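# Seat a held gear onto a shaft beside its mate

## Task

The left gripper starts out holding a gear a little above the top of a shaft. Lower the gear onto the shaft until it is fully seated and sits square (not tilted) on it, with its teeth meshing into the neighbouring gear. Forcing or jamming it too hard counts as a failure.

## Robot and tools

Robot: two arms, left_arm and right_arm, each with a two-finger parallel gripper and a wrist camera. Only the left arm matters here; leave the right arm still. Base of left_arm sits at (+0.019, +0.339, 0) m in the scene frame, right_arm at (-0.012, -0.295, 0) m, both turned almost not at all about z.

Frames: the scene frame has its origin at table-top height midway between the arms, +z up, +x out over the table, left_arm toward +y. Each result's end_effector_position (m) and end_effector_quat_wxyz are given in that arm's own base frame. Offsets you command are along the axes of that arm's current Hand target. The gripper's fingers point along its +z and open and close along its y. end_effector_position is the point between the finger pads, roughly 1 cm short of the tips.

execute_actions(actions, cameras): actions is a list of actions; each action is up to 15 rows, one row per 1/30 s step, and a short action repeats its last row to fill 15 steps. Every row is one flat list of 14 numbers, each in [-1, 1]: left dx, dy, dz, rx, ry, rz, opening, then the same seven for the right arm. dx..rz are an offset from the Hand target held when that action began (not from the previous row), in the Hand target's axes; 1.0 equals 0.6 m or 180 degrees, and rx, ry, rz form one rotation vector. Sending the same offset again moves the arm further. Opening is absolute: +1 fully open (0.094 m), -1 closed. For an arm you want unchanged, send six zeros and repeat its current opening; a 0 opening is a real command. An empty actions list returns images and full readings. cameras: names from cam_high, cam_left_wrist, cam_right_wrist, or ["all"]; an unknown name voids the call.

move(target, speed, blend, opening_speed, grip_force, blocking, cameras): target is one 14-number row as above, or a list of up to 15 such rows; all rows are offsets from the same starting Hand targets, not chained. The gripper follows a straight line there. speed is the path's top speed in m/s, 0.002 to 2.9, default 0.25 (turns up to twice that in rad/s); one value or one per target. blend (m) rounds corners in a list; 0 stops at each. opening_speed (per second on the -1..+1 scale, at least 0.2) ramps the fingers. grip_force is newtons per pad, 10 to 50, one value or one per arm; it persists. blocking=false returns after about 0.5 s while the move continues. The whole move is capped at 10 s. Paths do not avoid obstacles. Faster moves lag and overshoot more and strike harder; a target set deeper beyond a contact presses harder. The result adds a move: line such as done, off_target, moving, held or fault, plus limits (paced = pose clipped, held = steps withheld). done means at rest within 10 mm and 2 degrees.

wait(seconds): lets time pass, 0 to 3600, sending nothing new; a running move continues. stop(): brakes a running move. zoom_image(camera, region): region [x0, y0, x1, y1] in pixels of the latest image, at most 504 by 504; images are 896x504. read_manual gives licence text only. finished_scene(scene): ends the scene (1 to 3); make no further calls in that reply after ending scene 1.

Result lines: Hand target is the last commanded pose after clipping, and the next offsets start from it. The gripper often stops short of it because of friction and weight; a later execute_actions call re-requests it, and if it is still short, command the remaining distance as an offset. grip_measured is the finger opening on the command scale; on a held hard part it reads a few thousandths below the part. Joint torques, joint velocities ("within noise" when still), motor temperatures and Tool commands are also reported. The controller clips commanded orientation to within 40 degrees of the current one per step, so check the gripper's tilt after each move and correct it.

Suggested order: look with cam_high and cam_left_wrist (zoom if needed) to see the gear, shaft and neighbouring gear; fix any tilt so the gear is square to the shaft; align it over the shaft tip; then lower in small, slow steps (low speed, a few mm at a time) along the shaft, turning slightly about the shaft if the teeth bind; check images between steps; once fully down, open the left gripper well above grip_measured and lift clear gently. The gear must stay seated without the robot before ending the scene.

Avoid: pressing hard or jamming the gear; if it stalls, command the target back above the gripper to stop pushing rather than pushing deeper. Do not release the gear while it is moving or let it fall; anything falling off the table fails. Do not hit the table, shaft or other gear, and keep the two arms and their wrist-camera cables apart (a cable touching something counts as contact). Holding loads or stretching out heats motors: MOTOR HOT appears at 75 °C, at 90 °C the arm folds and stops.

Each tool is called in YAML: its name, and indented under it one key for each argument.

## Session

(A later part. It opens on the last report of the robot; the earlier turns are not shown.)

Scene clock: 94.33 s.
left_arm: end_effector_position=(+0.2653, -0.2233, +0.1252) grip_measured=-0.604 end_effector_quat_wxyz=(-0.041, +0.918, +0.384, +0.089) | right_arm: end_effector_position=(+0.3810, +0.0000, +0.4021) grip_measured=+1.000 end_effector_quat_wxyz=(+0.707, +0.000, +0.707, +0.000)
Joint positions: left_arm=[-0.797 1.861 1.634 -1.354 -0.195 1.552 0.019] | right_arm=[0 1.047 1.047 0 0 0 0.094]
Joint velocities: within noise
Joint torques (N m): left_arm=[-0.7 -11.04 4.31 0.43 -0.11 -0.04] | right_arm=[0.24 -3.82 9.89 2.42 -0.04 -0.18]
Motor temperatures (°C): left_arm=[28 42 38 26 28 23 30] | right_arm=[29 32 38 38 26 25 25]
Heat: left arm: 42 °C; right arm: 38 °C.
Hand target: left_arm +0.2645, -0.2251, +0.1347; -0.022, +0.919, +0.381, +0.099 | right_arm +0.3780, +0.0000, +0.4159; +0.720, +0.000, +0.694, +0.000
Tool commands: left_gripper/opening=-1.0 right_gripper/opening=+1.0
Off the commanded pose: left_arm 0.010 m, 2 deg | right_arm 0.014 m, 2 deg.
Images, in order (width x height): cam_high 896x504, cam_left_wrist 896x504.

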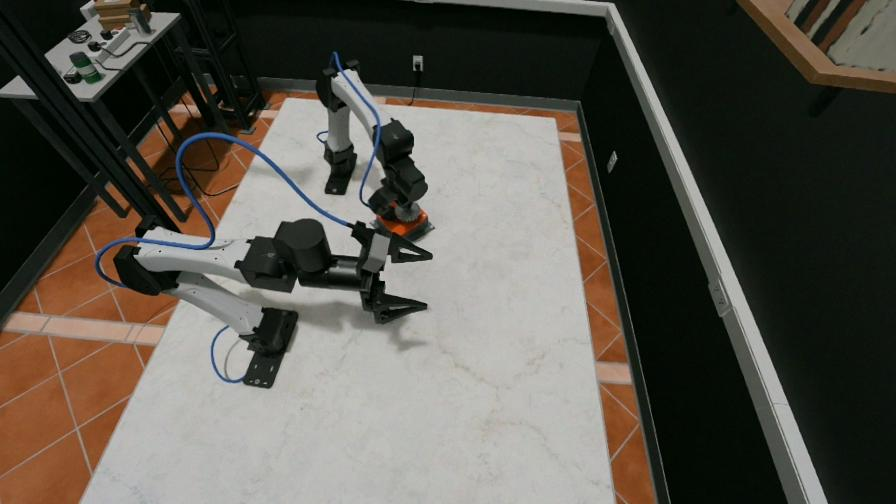

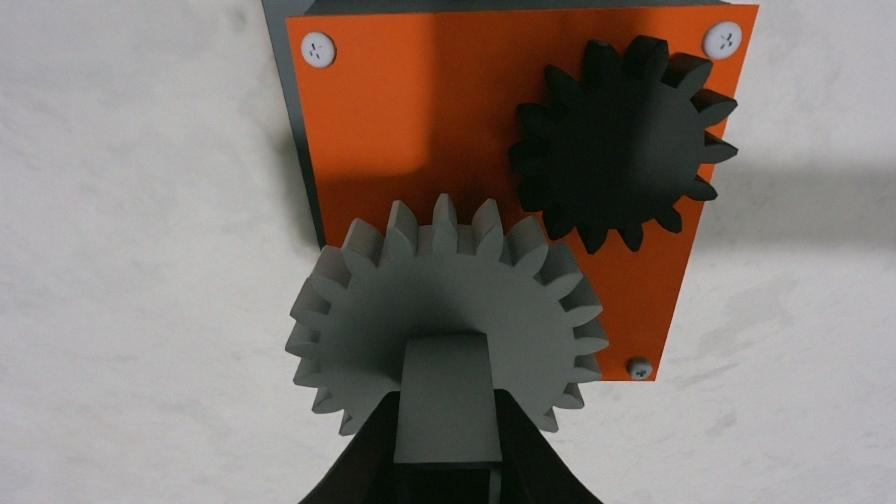

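move:
  target:
    - [0,-0.003,0.002,0.0286,-0.0057,0,-1,0,0,0,0,0,0,1]
  speed: 0.06
  cameras: ["cam_left_wrist"]

Scene clock: 97.47 s.
left_arm: end_effector_position=(+0.2612, -0.2211, +0.1297) grip_measured=-0.604 end_effector_quat_wxyz=(-0.062, +0.919, +0.382, +0.076) | right_arm: end_effector_position=(+0.3810, +0.0000, +0.4021) grip_measured=+1.000 end_effector_quat_wxyz=(+0.707, +0.000, +0.707, +0.000)
Joint positions: left_arm=[-0.797 1.891 1.691 -1.43 -0.188 1.552 0.019] | right_arm=[0 1.047 1.047 0 0 0 0.094]
Joint torques (N m): left_arm=[0.18 -7.12 7.95 -0.07 0.01 -0.12] | right_arm=[0.27 -3.82 9.88 2.42 -0.04 -0.18]
Heat: left arm: 42 °C; right arm: 38 °C.
Hand target: left_arm +0.2634, -0.2237, +0.1335; -0.060, +0.918, +0.385, +0.073 | right_arm +0.3780, +0.0000, +0.4159; +0.720, +0.000, +0.694, +0.000
Off the commanded pose: left_arm 0.005 m, 1 deg | right_arm 0.014 m, 2 deg.
move: done

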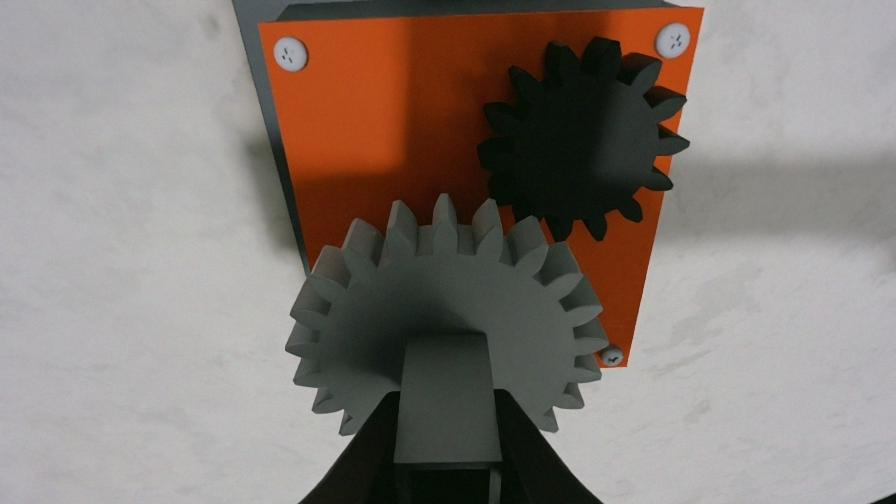

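move:
  target:
    - [0,-0.0015,0.016,0,-0.001,0.0028,-1,0,0,0,0,0,0,1]
  speed: 0.03
  cameras: ["cam_left_wrist"]

Scene clock: 99.20 s.
left_arm: end_effector_position=(+0.2620, -0.2225, +0.1295) grip_measured=-0.604 end_effector_quat_wxyz=(-0.058, +0.919, +0.382, +0.076) | right_arm: end_effector_position=(+0.3810, +0.0000, +0.4021) grip_measured=+1.000 end_effector_quat_wxyz=(+0.707, +0.000, +0.707, +0.000)
Joint positions: left_arm=[-0.797 1.891 1.691 -1.423 -0.185 1.552 0.019] | right_arm=[0 1.047 1.047 0 0 0 0.094]
Joint torques (N m): left_arm=[0.77 -7.66 4.12 0.31 0.02 0.05] | right_arm=[0.24 -3.82 9.89 2.42 -0.04 -0.18]
Heat: left arm: 42 °C; right arm: 38 °C.
Hand target: left_arm +0.2637, -0.2215, +0.1241; -0.059, +0.920, +0.381, +0.072 | right_arm +0.3780, +0.0000, +0.4159; +0.720, +0.000, +0.694, +0.000
Off the commanded pose: left_arm 0.006 m, 1 deg | right_arm 0.014 m, 2 deg.
move: done

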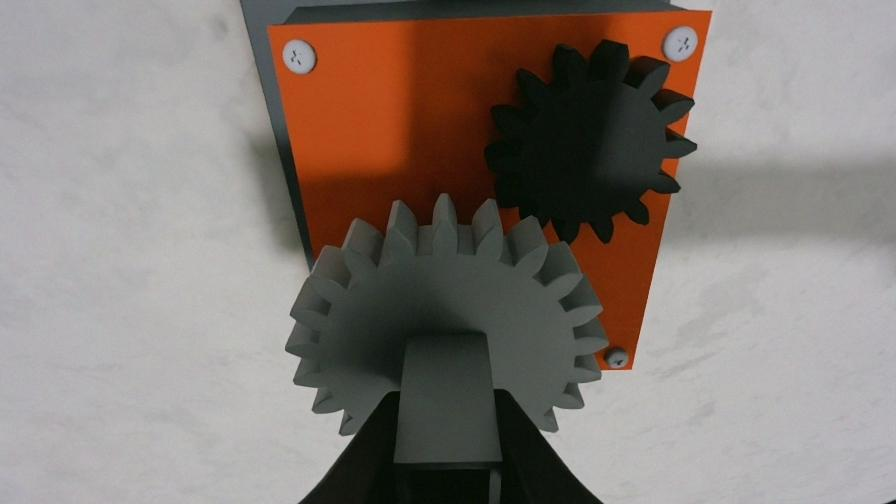

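move:
  target:
    - [0.001,-0.004,0.008,0,0,0,-1,0,0,0,0,0,0,1]
  speed: 0.03
  cameras: ["cam_left_wrist"]

Scene clock: 100.17 s.
left_arm: end_effector_position=(+0.2611, -0.2199, +0.1229) grip_measured=-0.604 end_effector_quat_wxyz=(-0.063, +0.919, +0.383, +0.074) | right_arm: end_effector_position=(+0.3810, +0.0000, +0.4021) grip_measured=+1.000 end_effector_quat_wxyz=(+0.707, +0.000, +0.707, +0.000)
Joint positions: left_arm=[-0.794 1.891 1.664 -1.407 -0.184 1.552 0.019] | right_arm=[0 1.047 1.047 0 0 0 0.094]
Joint torques (N m): left_arm=[0.76 -8.54 3.69 0.35 0 0.09] | right_arm=[0.24 -3.82 9.88 2.42 -0.04 -0.19]
Heat: left arm: 42 °C; right arm: 38 °C.
Hand target: left_arm +0.2628, -0.2185, +0.1196; -0.059, +0.920, +0.381, +0.072 | right_arm +0.3780, +0.0000, +0.4159; +0.720, +0.000, +0.694, +0.000
Off the commanded pose: left_arm 0.004 m, 1 deg | right_arm 0.014 m, 2 deg.
move: done

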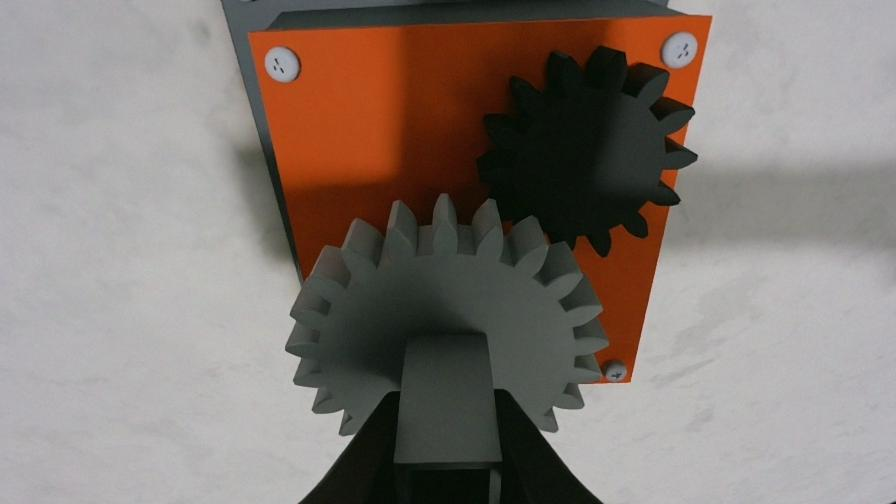

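move:
  target:
    - [0.0055,0,-0.005,0,0,0,-1,0,0,0,0,0,0,1]
  speed: 0.03
  cameras: ["cam_left_wrist"]

Scene clock: 101.50 s.
left_arm: end_effector_position=(+0.2612, -0.2196, +0.1228) grip_measured=-0.604 end_effector_quat_wxyz=(-0.063, +0.919, +0.382, +0.072) | right_arm: end_effector_position=(+0.3810, +0.0000, +0.4021) grip_measured=+1.000 end_effector_quat_wxyz=(+0.707, +0.000, +0.707, +0.000)
Joint positions: left_arm=[-0.791 1.891 1.664 -1.407 -0.181 1.558 0.019] | right_arm=[0 1.047 1.047 0 0 0 0.094]
Joint torques (N m): left_arm=[1.22 -8.5 4.85 0.22 -0.04 0.11] | right_arm=[0.24 -3.82 9.91 2.42 -0.04 -0.18]
Heat: left arm: 42 °C; right arm: 38 °C.
Hand target: left_arm +0.2649, -0.2167, +0.1232; -0.059, +0.920, +0.381, +0.072 | right_arm +0.3780, +0.0000, +0.4159; +0.720, +0.000, +0.694, +0.000
Off the commanded pose: left_arm 0.005 m, 0 deg | right_arm 0.014 m, 2 deg.
move: done

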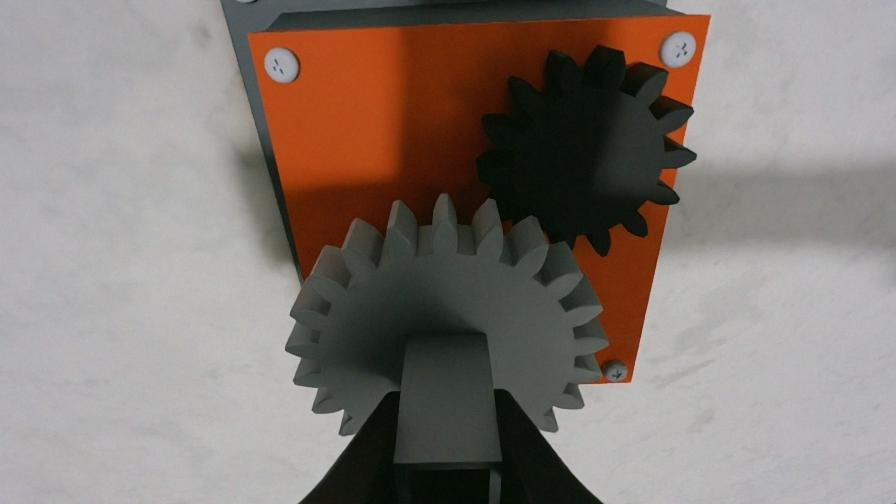

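move:
  target:
    - [-0.0045,-0.001,0.013,0,0,0,-1,0,0,0,0,0,0,1]
  speed: 0.03
  cameras: ["cam_left_wrist"]

zoom_image:
  camera: "cam_left_wrist"
  region: [460, 170, 620, 290]

Scene clock: 102.80 s.
left_arm: end_effector_position=(+0.2611, -0.2194, +0.1224) grip_measured=-0.604 end_effector_quat_wxyz=(-0.060, +0.919, +0.382, +0.073) | right_arm: end_effector_position=(+0.3810, +0.0000, +0.4021) grip_measured=+1.000 end_effector_quat_wxyz=(+0.707, +0.000, +0.707, +0.000)
Joint positions: left_arm=[-0.791 1.884 1.654 -1.398 -0.181 1.559 0.019] | right_arm=[0 1.047 1.047 0 0 0 0.094]
Joint torques (N m): left_arm=[0.91 -8.18 2.63 0.49 -0.04 0.07] | right_arm=[0.25 -3.81 9.89 2.42 -0.04 -0.18]
Heat: left arm: 42 °C; right arm: 38 °C.
Hand target: left_arm +0.2632, -0.2169, +0.1150; -0.059, +0.920, +0.381, +0.072 | right_arm +0.3780, +0.0000, +0.4159; +0.720, +0.000, +0.694, +0.000
Off the commanded pose: left_arm 0.008 m, 0 deg | right_arm 0.014 m, 2 deg.
move: done

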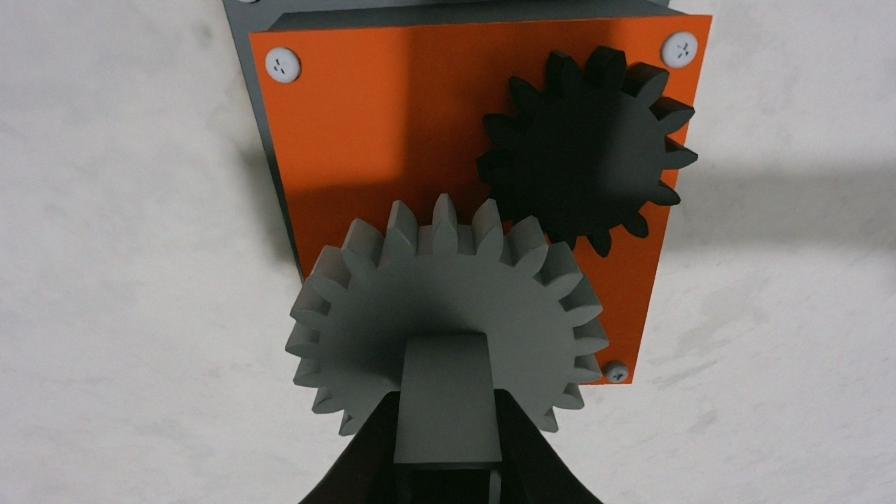

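Scaled by 3.150 from the camera's image (finer frame: 1280x720).

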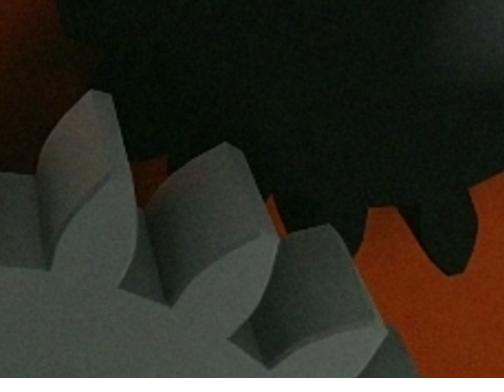

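move:
  target:
    - [0,0,0,0,0,-0.02,-1,0,0,0,0,0,0,1]
  speed: 0.05

move:
  target:
    - [0,0,0,0,0,-0.02,-1,0,0,0,0,0,0,1]
  speed: 0.05
  cameras: ["cam_left_wrist"]

zoom_image:
  camera: "cam_left_wrist"
  region: [460, 170, 620, 290]

Scene clock: 106.40 s.
left_arm: end_effector_position=(+0.2612, -0.2196, +0.1224) grip_measured=-0.604 end_effector_quat_wxyz=(-0.059, +0.912, +0.399, +0.074) | right_arm: end_effector_position=(+0.3810, +0.0000, +0.4021) grip_measured=+1.000 end_effector_quat_wxyz=(+0.707, +0.000, +0.707, +0.000)
Joint positions: left_arm=[-0.791 1.884 1.654 -1.397 -0.181 1.522 0.019] | right_arm=[0 1.047 1.047 0 0 0 0.094]
Joint torques (N m): left_arm=[0.9 -8.18 2.67 0.49 -0.03 -0.2] | right_arm=[0.27 -3.81 9.89 2.41 -0.04 -0.18]
Heat: left arm: 42 °C; right arm: 39 °C.
Hand target: left_arm +0.2632, -0.2169, +0.1150; -0.057, +0.907, +0.410, +0.073 | right_arm +0.3780, +0.0000, +0.4159; +0.720, +0.000, +0.694, +0.000
Off the commanded pose: left_arm 0.008 m, 1 deg | right_arm 0.014 m, 2 deg.
move: done

Scene clock: 107.53 s.
left_arm: end_effector_position=(+0.2615, -0.2198, +0.1224) grip_measured=-0.604 end_effector_quat_wxyz=(-0.055, +0.899, +0.427, +0.076) | right_arm: end_effector_position=(+0.3810, +0.0000, +0.4021) grip_measured=+1.000 end_effector_quat_wxyz=(+0.707, +0.000, +0.707, +0.000)
Joint positions: left_arm=[-0.791 1.884 1.654 -1.396 -0.181 1.459 0.019] | right_arm=[0 1.047 1.047 0 0 0 0.094]
Joint torques (N m): left_arm=[0.92 -8.18 2.67 0.48 -0.03 -0.21] | right_arm=[0.27 -3.82 9.89 2.42 -0.05 -0.18]
Heat: left arm: 42 °C; right arm: 39 °C.
Hand target: left_arm +0.2632, -0.2169, +0.1150; -0.055, +0.894, +0.438, +0.075 | right_arm +0.3780, +0.0000, +0.4159; +0.720, +0.000, +0.694, +0.000
Off the commanded pose: left_arm 0.008 m, 1 deg | right_arm 0.014 m, 2 deg.
move: done

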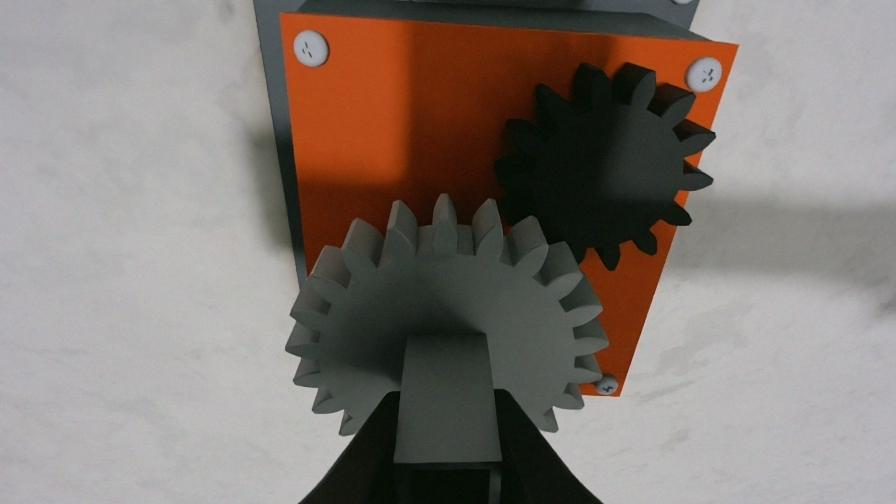

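Scaled by 3.150 from the camera's image (finer frame: 1280x720).

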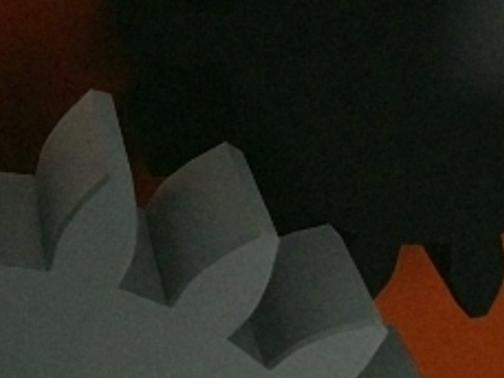

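move:
  target:
    - [0.003,0.002,-0.03,0,0,0.0395,-1,0,0,0,0,0,0,1]
  speed: 0.06
  cameras: ["cam_left_wrist"]

Scene clock: 109.93 s.
left_arm: end_effector_position=(+0.2600, -0.2184, +0.1271) grip_measured=-0.604 end_effector_quat_wxyz=(-0.063, +0.918, +0.386, +0.072) | right_arm: end_effector_position=(+0.3810, +0.0000, +0.4021) grip_measured=+1.000 end_effector_quat_wxyz=(+0.707, +0.000, +0.707, +0.000)
Joint positions: left_arm=[-0.791 1.884 1.672 -1.422 -0.181 1.549 0.019] | right_arm=[0 1.047 1.047 0 0 0 0.094]
Joint torques (N m): left_arm=[0.59 -7.54 7.9 -0.08 -0.03 0.11] | right_arm=[0.24 -3.79 9.91 2.41 -0.05 -0.18]
Heat: left arm: 42 °C; right arm: 39 °C.
Hand target: left_arm +0.2637, -0.2191, +0.1330; -0.059, +0.919, +0.382, +0.072 | right_arm +0.3780, +0.0000, +0.4159; +0.720, +0.000, +0.694, +0.000
Off the commanded pose: left_arm 0.007 m, 1 deg | right_arm 0.014 m, 2 deg.
move: done

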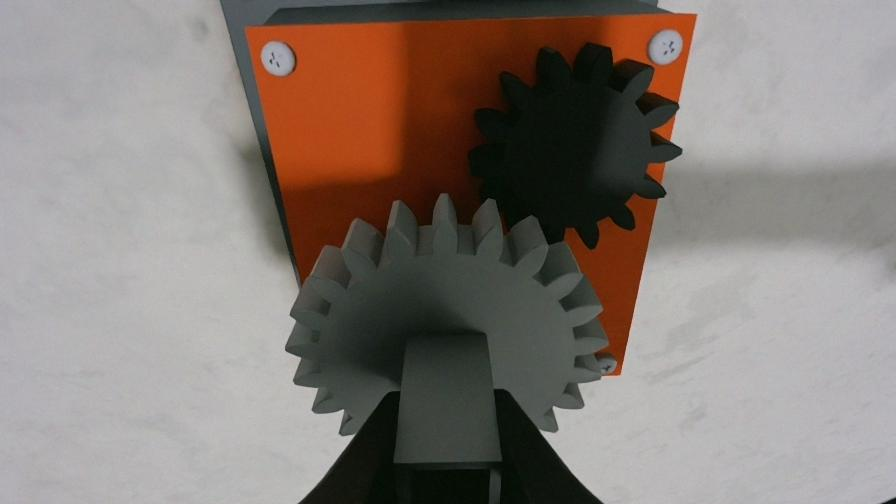

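move:
  target:
    - [0.005,0.009,-0.004,0,0,0,-1,0,0,0,0,0,0,1]
  speed: 0.04
  cameras: ["cam_left_wrist"]

Scene clock: 111.33 s.
left_arm: end_effector_position=(+0.2658, -0.2206, +0.1323) grip_measured=-0.604 end_effector_quat_wxyz=(-0.059, +0.918, +0.386, +0.074) | right_arm: end_effector_position=(+0.3810, +0.0000, +0.4021) grip_measured=+1.000 end_effector_quat_wxyz=(+0.707, +0.000, +0.707, +0.000)
Joint positions: left_arm=[-0.784 1.9 1.714 -1.439 -0.181 1.557 0.019] | right_arm=[0 1.047 1.047 0 0 0 0.094]
Joint torques (N m): left_arm=[0.58 -7.12 7.86 -0.07 -0.04 0.11] | right_arm=[0.24 -3.81 9.88 2.42 -0.04 -0.18]
Heat: left arm: 42 °C; right arm: 39 °C.
Hand target: left_arm +0.2694, -0.2212, +0.1357; -0.059, +0.919, +0.382, +0.072 | right_arm +0.3780, +0.0000, +0.4159; +0.720, +0.000, +0.694, +0.000
Off the commanded pose: left_arm 0.005 m, 1 deg | right_arm 0.014 m, 2 deg.
move: done

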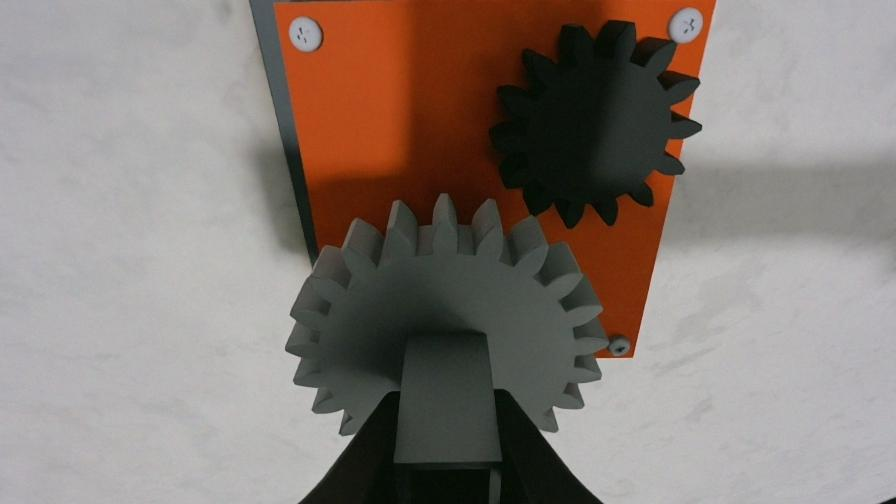

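move:
  target:
    - [-0.013,-0.001,0.01,0,0,0,-1,0,0,0,0,0,0,1]
  speed: 0.04
  cameras: ["cam_left_wrist"]

Scene clock: 112.67 s.
left_arm: end_effector_position=(+0.2652, -0.2212, +0.1323) grip_measured=-0.604 end_effector_quat_wxyz=(-0.059, +0.918, +0.385, +0.074) | right_arm: end_effector_position=(+0.3810, +0.0000, +0.4021) grip_measured=+1.000 end_effector_quat_wxyz=(+0.707, +0.000, +0.707, +0.000)
Joint positions: left_arm=[-0.786 1.9 1.714 -1.44 -0.181 1.557 0.019] | right_arm=[0 1.047 1.047 0 0 0 0.094]
Joint torques (N m): left_arm=[-0.9 -7.39 5.04 0.24 -0.02 -0.11] | right_arm=[0.27 -3.81 9.89 2.42 -0.04 -0.18]
Heat: left arm: 42 °C; right arm: 39 °C.
Hand target: left_arm +0.2640, -0.2253, +0.1284; -0.059, +0.920, +0.382, +0.072 | right_arm +0.3780, +0.0000, +0.4159; +0.720, +0.000, +0.694, +0.000
Off the commanded pose: left_arm 0.006 m, 0 deg | right_arm 0.014 m, 2 deg.
move: done

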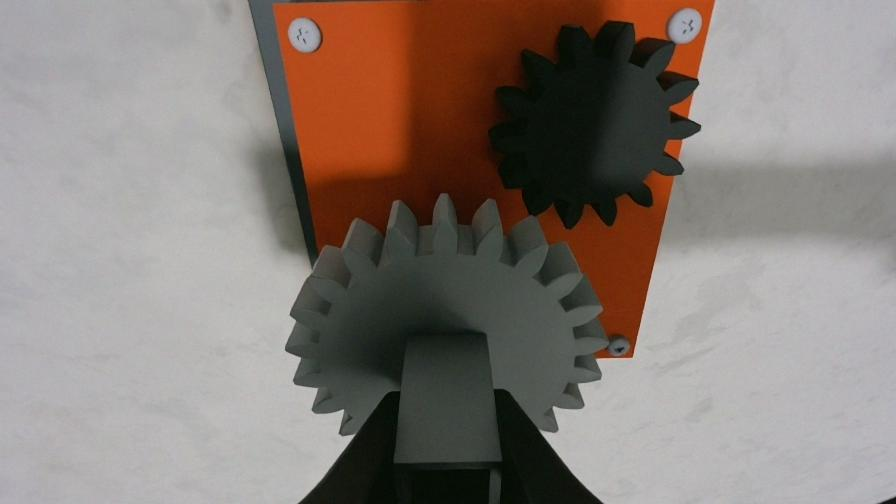

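move:
  target:
    - [-0.006,0,0.006,0,0,0,-1,0,0,0,0,0,0,1]
  speed: 0.04
  cameras: ["cam_left_wrist"]

Scene clock: 113.73 s.
left_arm: end_effector_position=(+0.2631, -0.2240, +0.1302) grip_measured=-0.604 end_effector_quat_wxyz=(-0.058, +0.920, +0.380, +0.074) | right_arm: end_effector_position=(+0.3810, +0.0000, +0.4021) grip_measured=+1.000 end_effector_quat_wxyz=(+0.707, +0.000, +0.707, +0.000)
Joint positions: left_arm=[-0.796 1.9 1.706 -1.431 -0.181 1.557 0.019] | right_arm=[0 1.047 1.047 0 0 0 0.094]
Joint torques (N m): left_arm=[-0.66 -7.45 4.27 0.31 -0.02 -0.2] | right_arm=[0.25 -3.81 9.91 2.42 -0.04 -0.18]
Heat: left arm: 42 °C; right arm: 39 °C.
Hand target: left_arm +0.2619, -0.2272, +0.1243; -0.059, +0.919, +0.382, +0.072 | right_arm +0.3780, +0.0000, +0.4159; +0.720, +0.000, +0.694, +0.000
Off the commanded pose: left_arm 0.007 m, 0 deg | right_arm 0.014 m, 2 deg.
move: done

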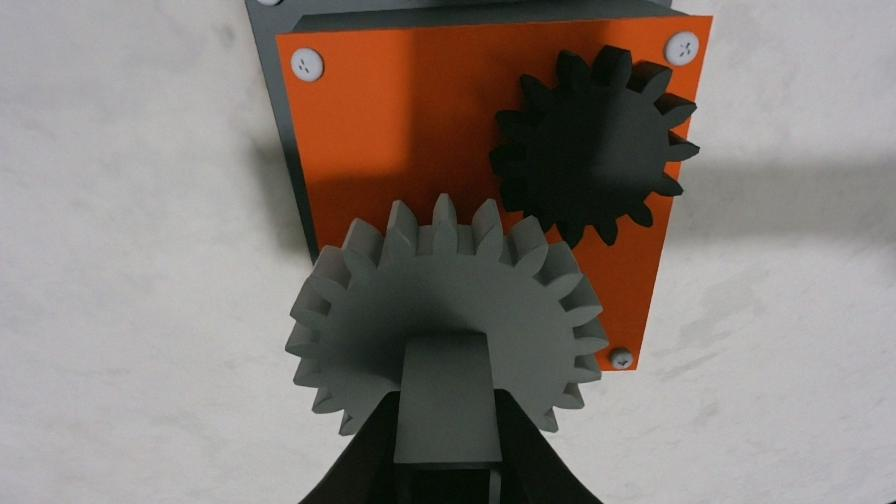

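move:
  target:
    - [0.007,-0.007,0.006,0,0,0,-1,0,0,0,0,0,0,1]
  speed: 0.04
  cameras: ["cam_left_wrist"]

Scene clock: 115.17 s.
left_arm: end_effector_position=(+0.2608, -0.2220, +0.1229) grip_measured=-0.604 end_effector_quat_wxyz=(-0.064, +0.920, +0.379, +0.071) | right_arm: end_effector_position=(+0.3810, +0.0000, +0.4021) grip_measured=+1.000 end_effector_quat_wxyz=(+0.707, +0.000, +0.707, +0.000)
Joint positions: left_arm=[-0.796 1.9 1.676 -1.414 -0.18 1.557 0.019] | right_arm=[0 1.047 1.047 0 0 0 0.094]
Joint torques (N m): left_arm=[0.51 -8.95 3.88 0.3 -0.03 -0.05] | right_arm=[0.27 -3.81 9.88 2.42 -0.04 -0.18]
Heat: left arm: 42 °C; right arm: 39 °C.
Hand target: left_arm +0.2622, -0.2207, +0.1217; -0.059, +0.919, +0.382, +0.072 | right_arm +0.3780, +0.0000, +0.4159; +0.720, +0.000, +0.694, +0.000
Off the commanded pose: left_arm 0.002 m, 1 deg | right_arm 0.014 m, 2 deg.
move: done

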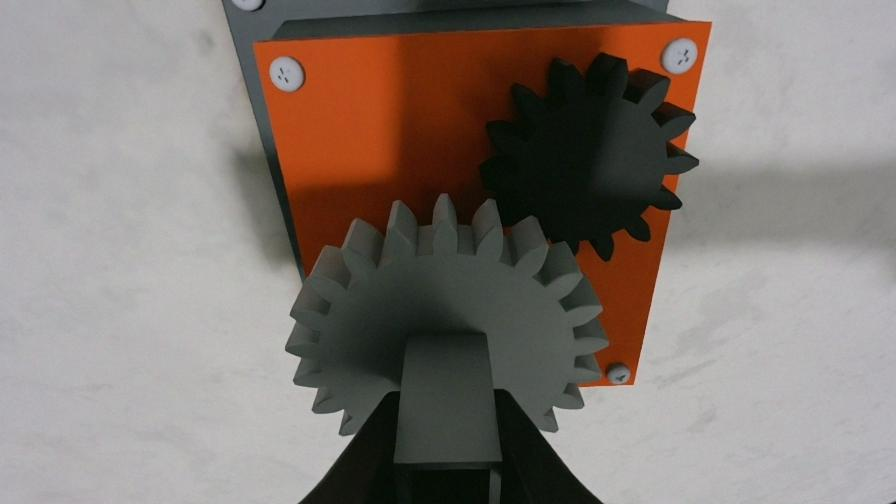

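move:
  target:
    - [0.0,0.002,-0.014,0,0,0,-1,0,0,0,0,0,0,1]
    - [0.009,0.002,-0.014,0,0,0,-1,0,0,0,0,0,0,1]
  speed: 0.04
  cameras: ["cam_left_wrist"]

Scene clock: 116.97 s.
left_arm: end_effector_position=(+0.2614, -0.2213, +0.1230) grip_measured=-0.604 end_effector_quat_wxyz=(-0.064, +0.919, +0.382, +0.069) | right_arm: end_effector_position=(+0.3810, +0.0000, +0.4021) grip_measured=+1.000 end_effector_quat_wxyz=(+0.707, +0.000, +0.707, +0.000)
Joint positions: left_arm=[-0.791 1.9 1.677 -1.415 -0.176 1.557 0.019] | right_arm=[0 1.047 1.047 0 0 0 0.094]
Joint torques (N m): left_arm=[0.99 -8.49 7.36 -0.09 -0.09 0.08] | right_arm=[0.25 -3.82 9.89 2.42 -0.04 -0.18]
Heat: left arm: 43 °C; right arm: 39 °C.
Hand target: left_arm +0.2660, -0.2192, +0.1308; -0.059, +0.919, +0.382, +0.072 | right_arm +0.3780, +0.0000, +0.4159; +0.720, +0.000, +0.694, +0.000
Off the commanded pose: left_arm 0.009 m, 1 deg | right_arm 0.014 m, 2 deg.
move: done

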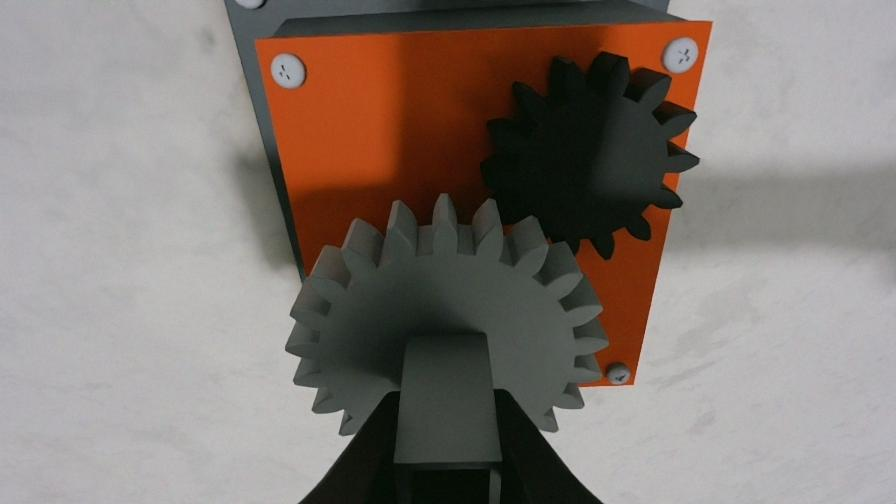

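move:
  target:
    - [-0.006,-0.001,0.026,0,0,0.01,-1,0,0,0,0,0,0,1]
  speed: 0.05

move:
  target:
    - [0,0,0,0,0,-0.036,-1,0,0,0,0,0,0,1]
  speed: 0.006
  cameras: ["cam_left_wrist"]

Scene clock: 119.27 s.
left_arm: end_effector_position=(+0.2612, -0.2211, +0.1222) grip_measured=-0.604 end_effector_quat_wxyz=(-0.062, +0.924, +0.371, +0.069) | right_arm: end_effector_position=(+0.3810, +0.0000, +0.4021) grip_measured=+1.000 end_effector_quat_wxyz=(+0.707, +0.000, +0.707, +0.000)
Joint positions: left_arm=[-0.791 1.893 1.665 -1.404 -0.176 1.582 0.019] | right_arm=[0 1.047 1.047 0 0 0 0.094]
Joint torques (N m): left_arm=[0.81 -8.23 2.65 0.52 -0.08 0.11] | right_arm=[0.24 -3.81 9.89 2.42 -0.04 -0.19]
Heat: left arm: 43 °C; right arm: 39 °C.
Hand target: left_arm +0.2644, -0.2187, +0.1148; -0.060, +0.925, +0.368, +0.071 | right_arm +0.3780, +0.0000, +0.4159; +0.720, +0.000, +0.694, +0.000
Off the commanded pose: left_arm 0.008 m, 0 deg | right_arm 0.014 m, 2 deg.
move: done

Scene clock: 128.90 s.
left_arm: end_effector_position=(+0.2616, -0.2215, +0.1221) grip_measured=-0.604 end_effector_quat_wxyz=(-0.058, +0.908, +0.409, +0.072) | right_arm: end_effector_position=(+0.3810, +0.0000, +0.4021) grip_measured=+1.000 end_effector_quat_wxyz=(+0.707, +0.000, +0.707, +0.000)
Joint positions: left_arm=[-0.791 1.893 1.665 -1.401 -0.176 1.499 0.019] | right_arm=[0 1.047 1.047 0 0 0 0.094]
Joint torques (N m): left_arm=[0.83 -8.23 2.65 0.51 -0.08 -0.22] | right_arm=[0.27 -3.84 9.89 2.42 -0.05 -0.18]
Heat: left arm: 42 °C; right arm: 39 °C.
Hand target: left_arm +0.2644, -0.2188, +0.1148; -0.056, +0.903, +0.419, +0.074 | right_arm +0.3780, +0.0000, +0.4159; +0.720, +0.000, +0.694, +0.000
Off the commanded pose: left_arm 0.008 m, 1 deg | right_arm 0.014 m, 2 deg.
move: done

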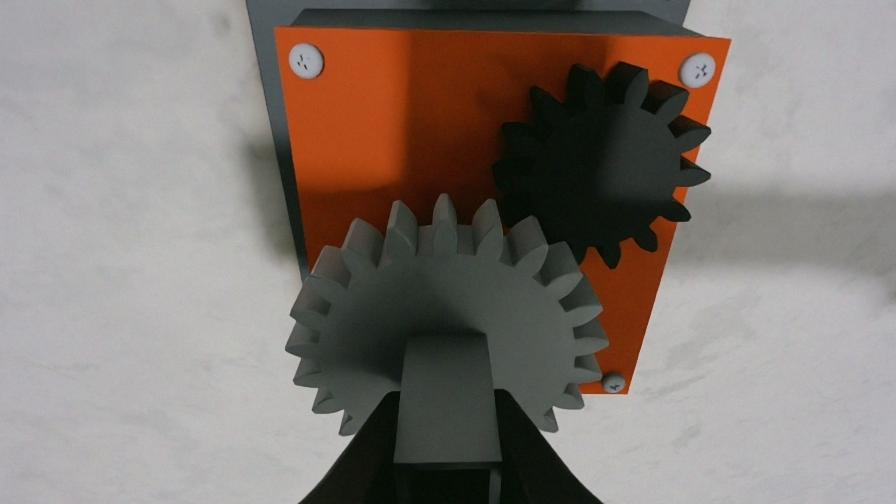

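move:
  target:
    - [0.0,0.002,-0.032,0,0,0.025,-1,0,0,0,0,0,0,1]
    - [0.011,0.002,-0.032,0,0,0.025,-1,0,0,0,0,0,0,1]
  speed: 0.06
  cameras: ["cam_left_wrist"]

Scene clock: 131.37 s.
left_arm: end_effector_position=(+0.2637, -0.2171, +0.1284) grip_measured=-0.604 end_effector_quat_wxyz=(-0.062, +0.917, +0.388, +0.069) | right_arm: end_effector_position=(+0.3810, +0.0000, +0.4021) grip_measured=+1.000 end_effector_quat_wxyz=(+0.707, +0.000, +0.707, +0.000)
Joint positions: left_arm=[-0.778 1.893 1.69 -1.43 -0.176 1.558 0.019] | right_arm=[0 1.047 1.047 0 0 0 0.094]
Joint torques (N m): left_arm=[0.43 -7.71 7.98 -0.08 -0.09 0.09] | right_arm=[0.24 -3.79 9.91 2.41 -0.04 -0.18]
Heat: left arm: 42 °C; right arm: 39 °C.
Hand target: left_arm +0.2679, -0.2177, +0.1349; -0.059, +0.919, +0.383, +0.072 | right_arm +0.3780, +0.0000, +0.4159; +0.720, +0.000, +0.694, +0.000
Off the commanded pose: left_arm 0.008 m, 1 deg | right_arm 0.014 m, 2 deg.
move: done

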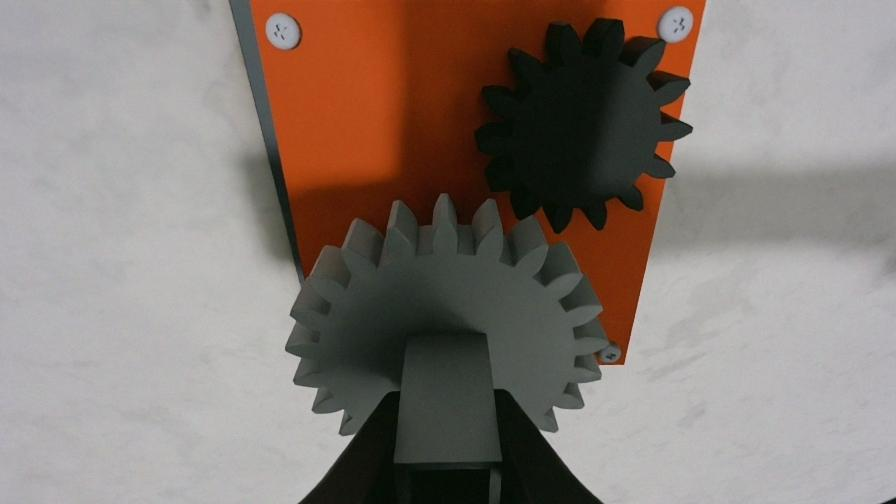

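move:
  target:
    - [-0.003,0.001,0.024,0,0,0,-1,0,0,0,0,0,0,1]
  speed: 0.04
  cameras: ["cam_left_wrist"]

Scene clock: 133.17 s.
left_arm: end_effector_position=(+0.2654, -0.2188, +0.1244) grip_measured=-0.604 end_effector_quat_wxyz=(-0.058, +0.917, +0.387, +0.071) | right_arm: end_effector_position=(+0.3810, +0.0000, +0.4021) grip_measured=+1.000 end_effector_quat_wxyz=(+0.707, +0.000, +0.707, +0.000)
Joint positions: left_arm=[-0.778 1.893 1.674 -1.406 -0.176 1.561 0.019] | right_arm=[0 1.047 1.047 0 0 0 0.094]
Joint torques (N m): left_arm=[0.65 -7.8 4.29 0.31 -0.09 0.1] | right_arm=[0.24 -3.81 9.89 2.42 -0.04 -0.18]
Heat: left arm: 42 °C; right arm: 39 °C.
Hand target: left_arm +0.2683, -0.2170, +0.1204; -0.059, +0.919, +0.383, +0.072 | right_arm +0.3780, +0.0000, +0.4159; +0.720, +0.000, +0.694, +0.000
Off the commanded pose: left_arm 0.005 m, 0 deg | right_arm 0.014 m, 2 deg.
move: done

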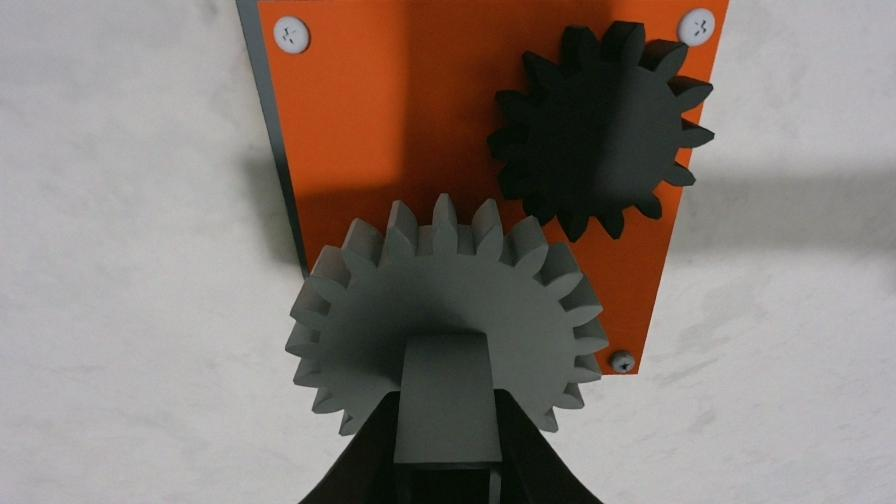

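move:
  target:
    - [-0.0175,-0.003,-0.001,0,0,0,-1,0,0,0,0,0,0,1]
  speed: 0.04
  cameras: ["cam_left_wrist"]

Scene clock: 134.50 s.
left_arm: end_effector_position=(+0.2620, -0.2205, +0.1220) grip_measured=-0.604 end_effector_quat_wxyz=(-0.062, +0.920, +0.381, +0.073) | right_arm: end_effector_position=(+0.3810, +0.0000, +0.4021) grip_measured=+1.000 end_effector_quat_wxyz=(+0.707, +0.000, +0.707, +0.000)
Joint positions: left_arm=[-0.792 1.893 1.663 -1.402 -0.182 1.559 0.019] | right_arm=[0 1.047 1.047 0 0 0 0.094]
Joint torques (N m): left_arm=[-0.72 -8.27 4.18 0.27 0 -0.21] | right_arm=[0.24 -3.78 9.91 2.42 -0.05 -0.18]
Heat: left arm: 42 °C; right arm: 39 °C.
Hand target: left_arm +0.2596, -0.2232, +0.1192; -0.059, +0.919, +0.383, +0.072 | right_arm +0.3780, +0.0000, +0.4159; +0.720, +0.000, +0.694, +0.000
Off the commanded pose: left_arm 0.004 m, 1 deg | right_arm 0.014 m, 2 deg.
move: done

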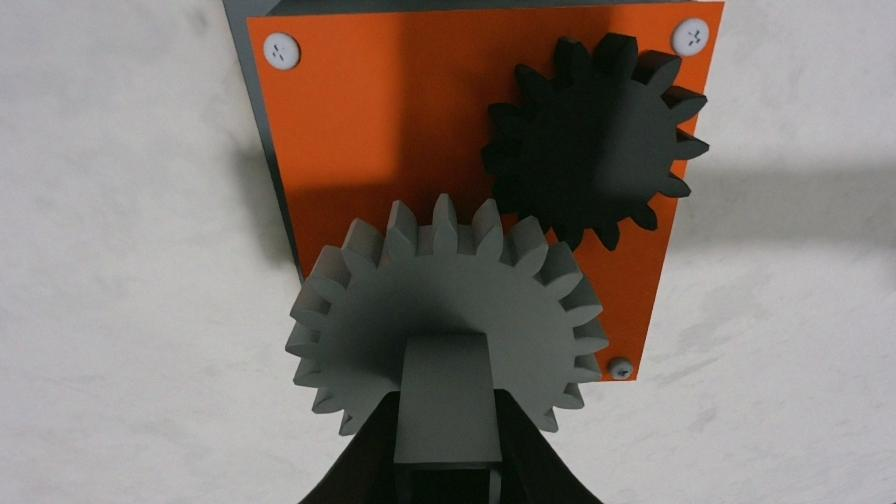

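move:
  target:
    - [0.003,0.0,0.009,0,0,0,-1,0,0,0,0,0,0,1]
  speed: 0.03
  cameras: ["cam_left_wrist"]

zoom_image:
  camera: "cam_left_wrist"
  region: [460, 140, 640, 280]

Scene clock: 135.63 s.
left_arm: end_effector_position=(+0.2620, -0.2201, +0.1167) grip_measured=-0.604 end_effector_quat_wxyz=(-0.063, +0.920, +0.380, +0.074) | right_arm: end_effector_position=(+0.3810, +0.0000, +0.4021) grip_measured=+1.000 end_effector_quat_wxyz=(+0.707, +0.000, +0.707, +0.000)
Joint positions: left_arm=[-0.792 1.893 1.642 -1.382 -0.184 1.559 0.019] | right_arm=[0 1.047 1.047 0 0 0 0.094]
Joint torques (N m): left_arm=[-0.05 -8.38 4.12 0.29 0 -0.13] | right_arm=[0.24 -3.81 9.89 2.42 -0.04 -0.18]
Heat: left arm: 41 °C; right arm: 39 °C.
Hand target: left_arm +0.2613, -0.2211, +0.1141; -0.059, +0.919, +0.383, +0.072 | right_arm +0.3780, +0.0000, +0.4159; +0.720, +0.000, +0.694, +0.000
Off the commanded pose: left_arm 0.003 m, 1 deg | right_arm 0.014 m, 2 deg.
move: done

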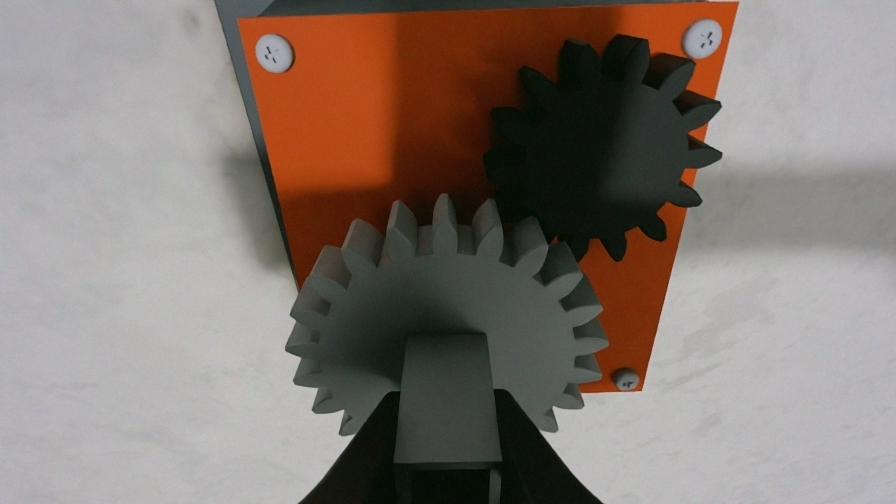

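Scaled by 2.800 from the camera's image (finer frame: 1280x720).

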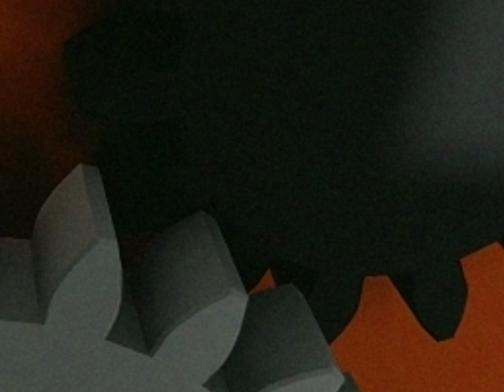

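move:
  target:
    - [0,-0.0012,0.006,0,0,0,-1,0,0,0,0,0,0,1]
    - [0,-0.0024,0.012,0,0,0,-1,0,0,0,0,0,0,1]
  speed: 0.03
  cameras: ["cam_left_wrist"]

zoom_image:
  camera: "cam_left_wrist"
  region: [460, 140, 640, 280]

Scene clock: 137.13 s.
left_arm: end_effector_position=(+0.2622, -0.2189, +0.1081) grip_measured=-0.604 end_effector_quat_wxyz=(-0.065, +0.920, +0.380, +0.076) | right_arm: end_effector_position=(+0.3810, +0.0000, +0.4021) grip_measured=+1.000 end_effector_quat_wxyz=(+0.707, +0.000, +0.707, +0.000)
Joint positions: left_arm=[-0.792 1.893 1.607 -1.349 -0.19 1.559 0.019] | right_arm=[0 1.047 1.047 0 0 0 0.094]
Joint torques (N m): left_arm=[0.25 -8.88 4.03 0.25 0.05 -0.09] | right_arm=[0.25 -3.82 9.89 2.42 -0.04 -0.18]
Heat: left arm: 41 °C; right arm: 39 °C.
Hand target: left_arm +0.2610, -0.2189, +0.1072; -0.059, +0.919, +0.383, +0.072 | right_arm +0.3780, +0.0000, +0.4159; +0.720, +0.000, +0.694, +0.000
Off the commanded pose: left_arm 0.002 m, 1 deg | right_arm 0.014 m, 2 deg.
move: done

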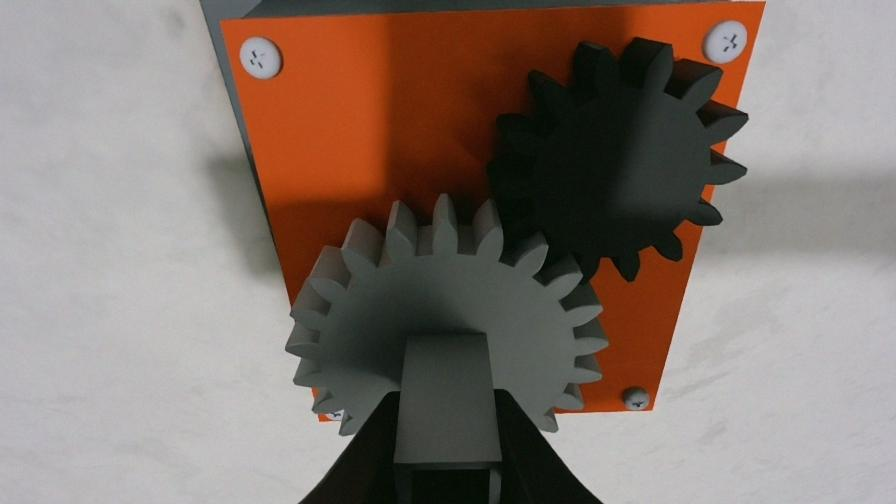

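Scaled by 2.800 from the camera's image (finer frame: 1280x720).

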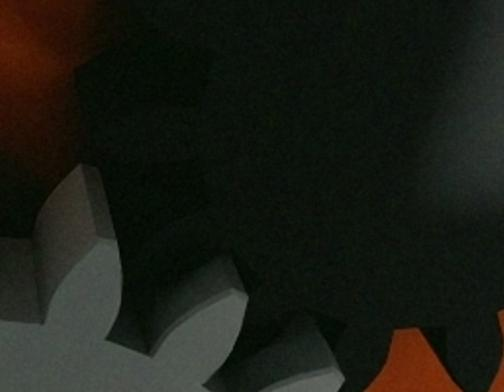

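move:
  target:
    - [0,-0.001,0.008,0,0,0,-1,0,0,0,0,0,0,1]
  speed: 0.03

move:
  target:
    - [0,-0.0008,0.007,0,0,0,-1,0,0,0,0,0,0,1]
  speed: 0.03
  cameras: ["cam_left_wrist"]

Scene clock: 138.27 s.
left_arm: end_effector_position=(+0.2625, -0.2184, +0.1034) grip_measured=-0.604 end_effector_quat_wxyz=(-0.065, +0.919, +0.380, +0.078) | right_arm: end_effector_position=(+0.3810, +0.0000, +0.4021) grip_measured=+1.000 end_effector_quat_wxyz=(+0.707, +0.000, +0.707, +0.000)
Joint positions: left_arm=[-0.792 1.893 1.588 -1.329 -0.193 1.559 0.019] | right_arm=[0 1.047 1.047 0 0 0 0.094]
Joint torques (N m): left_arm=[0.47 -9.06 3.79 0.26 0.08 -0.06] | right_arm=[0.27 -3.84 9.91 2.42 -0.04 -0.18]
Heat: left arm: 42 °C; right arm: 39 °C.
Hand target: left_arm +0.2610, -0.2177, +0.1025; -0.059, +0.919, +0.383, +0.072 | right_arm +0.3780, +0.0000, +0.4159; +0.720, +0.000, +0.694, +0.000
Off the commanded pose: left_arm 0.002 m, 1 deg | right_arm 0.014 m, 2 deg.
move: done

Scene clock: 138.77 s.
left_arm: end_effector_position=(+0.2623, -0.2182, +0.1027) grip_measured=-0.604 end_effector_quat_wxyz=(-0.064, +0.919, +0.380, +0.078) | right_arm: end_effector_position=(+0.3810, +0.0000, +0.4021) grip_measured=+1.000 end_effector_quat_wxyz=(+0.707, +0.000, +0.707, +0.000)
Joint positions: left_arm=[-0.792 1.889 1.581 -1.322 -0.194 1.559 0.019] | right_arm=[0 1.047 1.047 0 0 0 0.094]
Joint torques (N m): left_arm=[0.64 -8.83 2.93 0.39 0.08 -0.04] | right_arm=[0.24 -3.82 9.89 2.42 -0.04 -0.19]
Heat: left arm: 42 °C; right arm: 39 °C.
Hand target: left_arm +0.2610, -0.2166, +0.0984; -0.059, +0.919, +0.383, +0.072 | right_arm +0.3780, +0.0000, +0.4159; +0.720, +0.000, +0.694, +0.000
Off the commanded pose: left_arm 0.005 m, 1 deg | right_arm 0.014 m, 2 deg.
move: done

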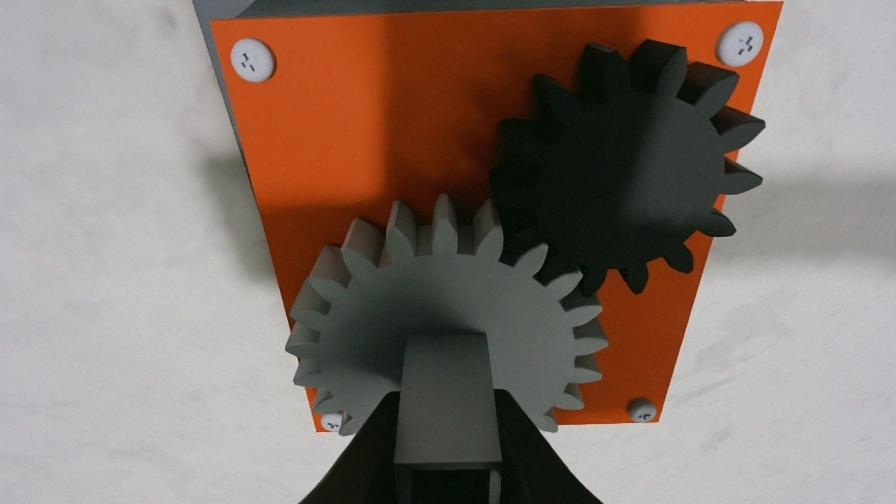

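move:
  target:
    - [0,-0.0006,0.007,0,0,0,-1,0,0,0,0,0,0,1]
  speed: 0.03
  cameras: ["cam_left_wrist"]

zoom_image:
  camera: "cam_left_wrist"
  region: [480, 170, 660, 330]

Scene clock: 139.77 s.
left_arm: end_effector_position=(+0.2630, -0.2170, +0.1027) grip_measured=-0.604 end_effector_quat_wxyz=(-0.060, +0.919, +0.382, +0.081) | right_arm: end_effector_position=(+0.3810, +0.0000, +0.4021) grip_measured=+1.000 end_effector_quat_wxyz=(+0.707, +0.000, +0.707, +0.000)
Joint positions: left_arm=[-0.789 1.879 1.568 -1.311 -0.195 1.559 0.019] | right_arm=[0 1.047 1.047 0 0 0 0.094]
Joint torques (N m): left_arm=[0.58 -8.1 2.52 0.46 0.1 -0.02] | right_arm=[0.24 -3.82 9.89 2.42 -0.04 -0.18]
Heat: left arm: 42 °C; right arm: 39 °C.
Hand target: left_arm +0.2611, -0.2157, +0.0944; -0.059, +0.919, +0.384, +0.072 | right_arm +0.3780, +0.0000, +0.4159; +0.720, +0.000, +0.694, +0.000
Off the commanded pose: left_arm 0.009 m, 1 deg | right_arm 0.014 m, 2 deg.
move: done

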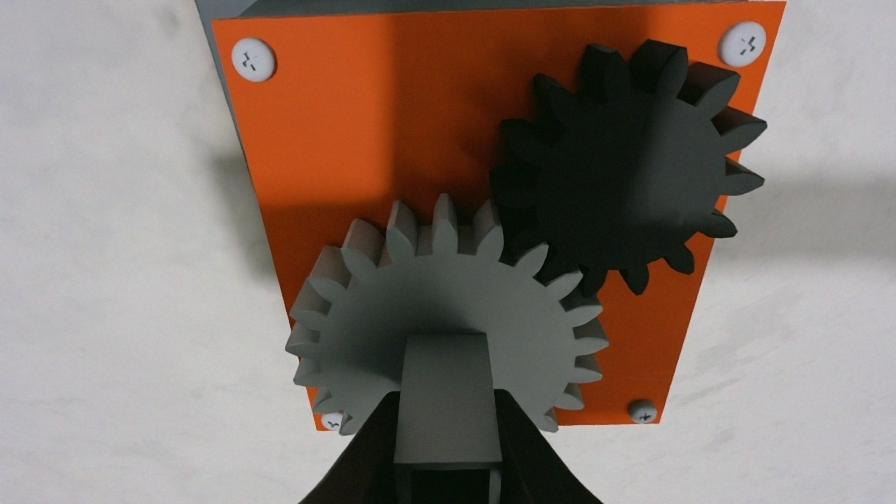

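Scaled by 2.800 from the camera's image (finer frame: 1280x720).

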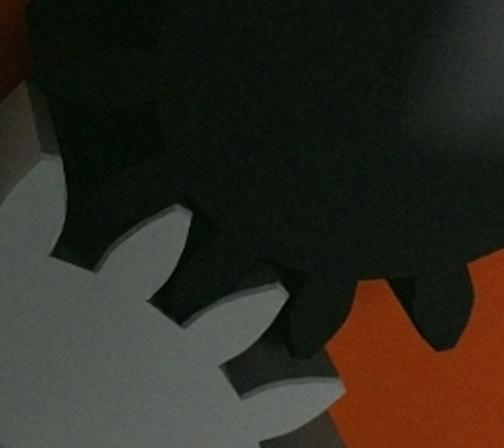

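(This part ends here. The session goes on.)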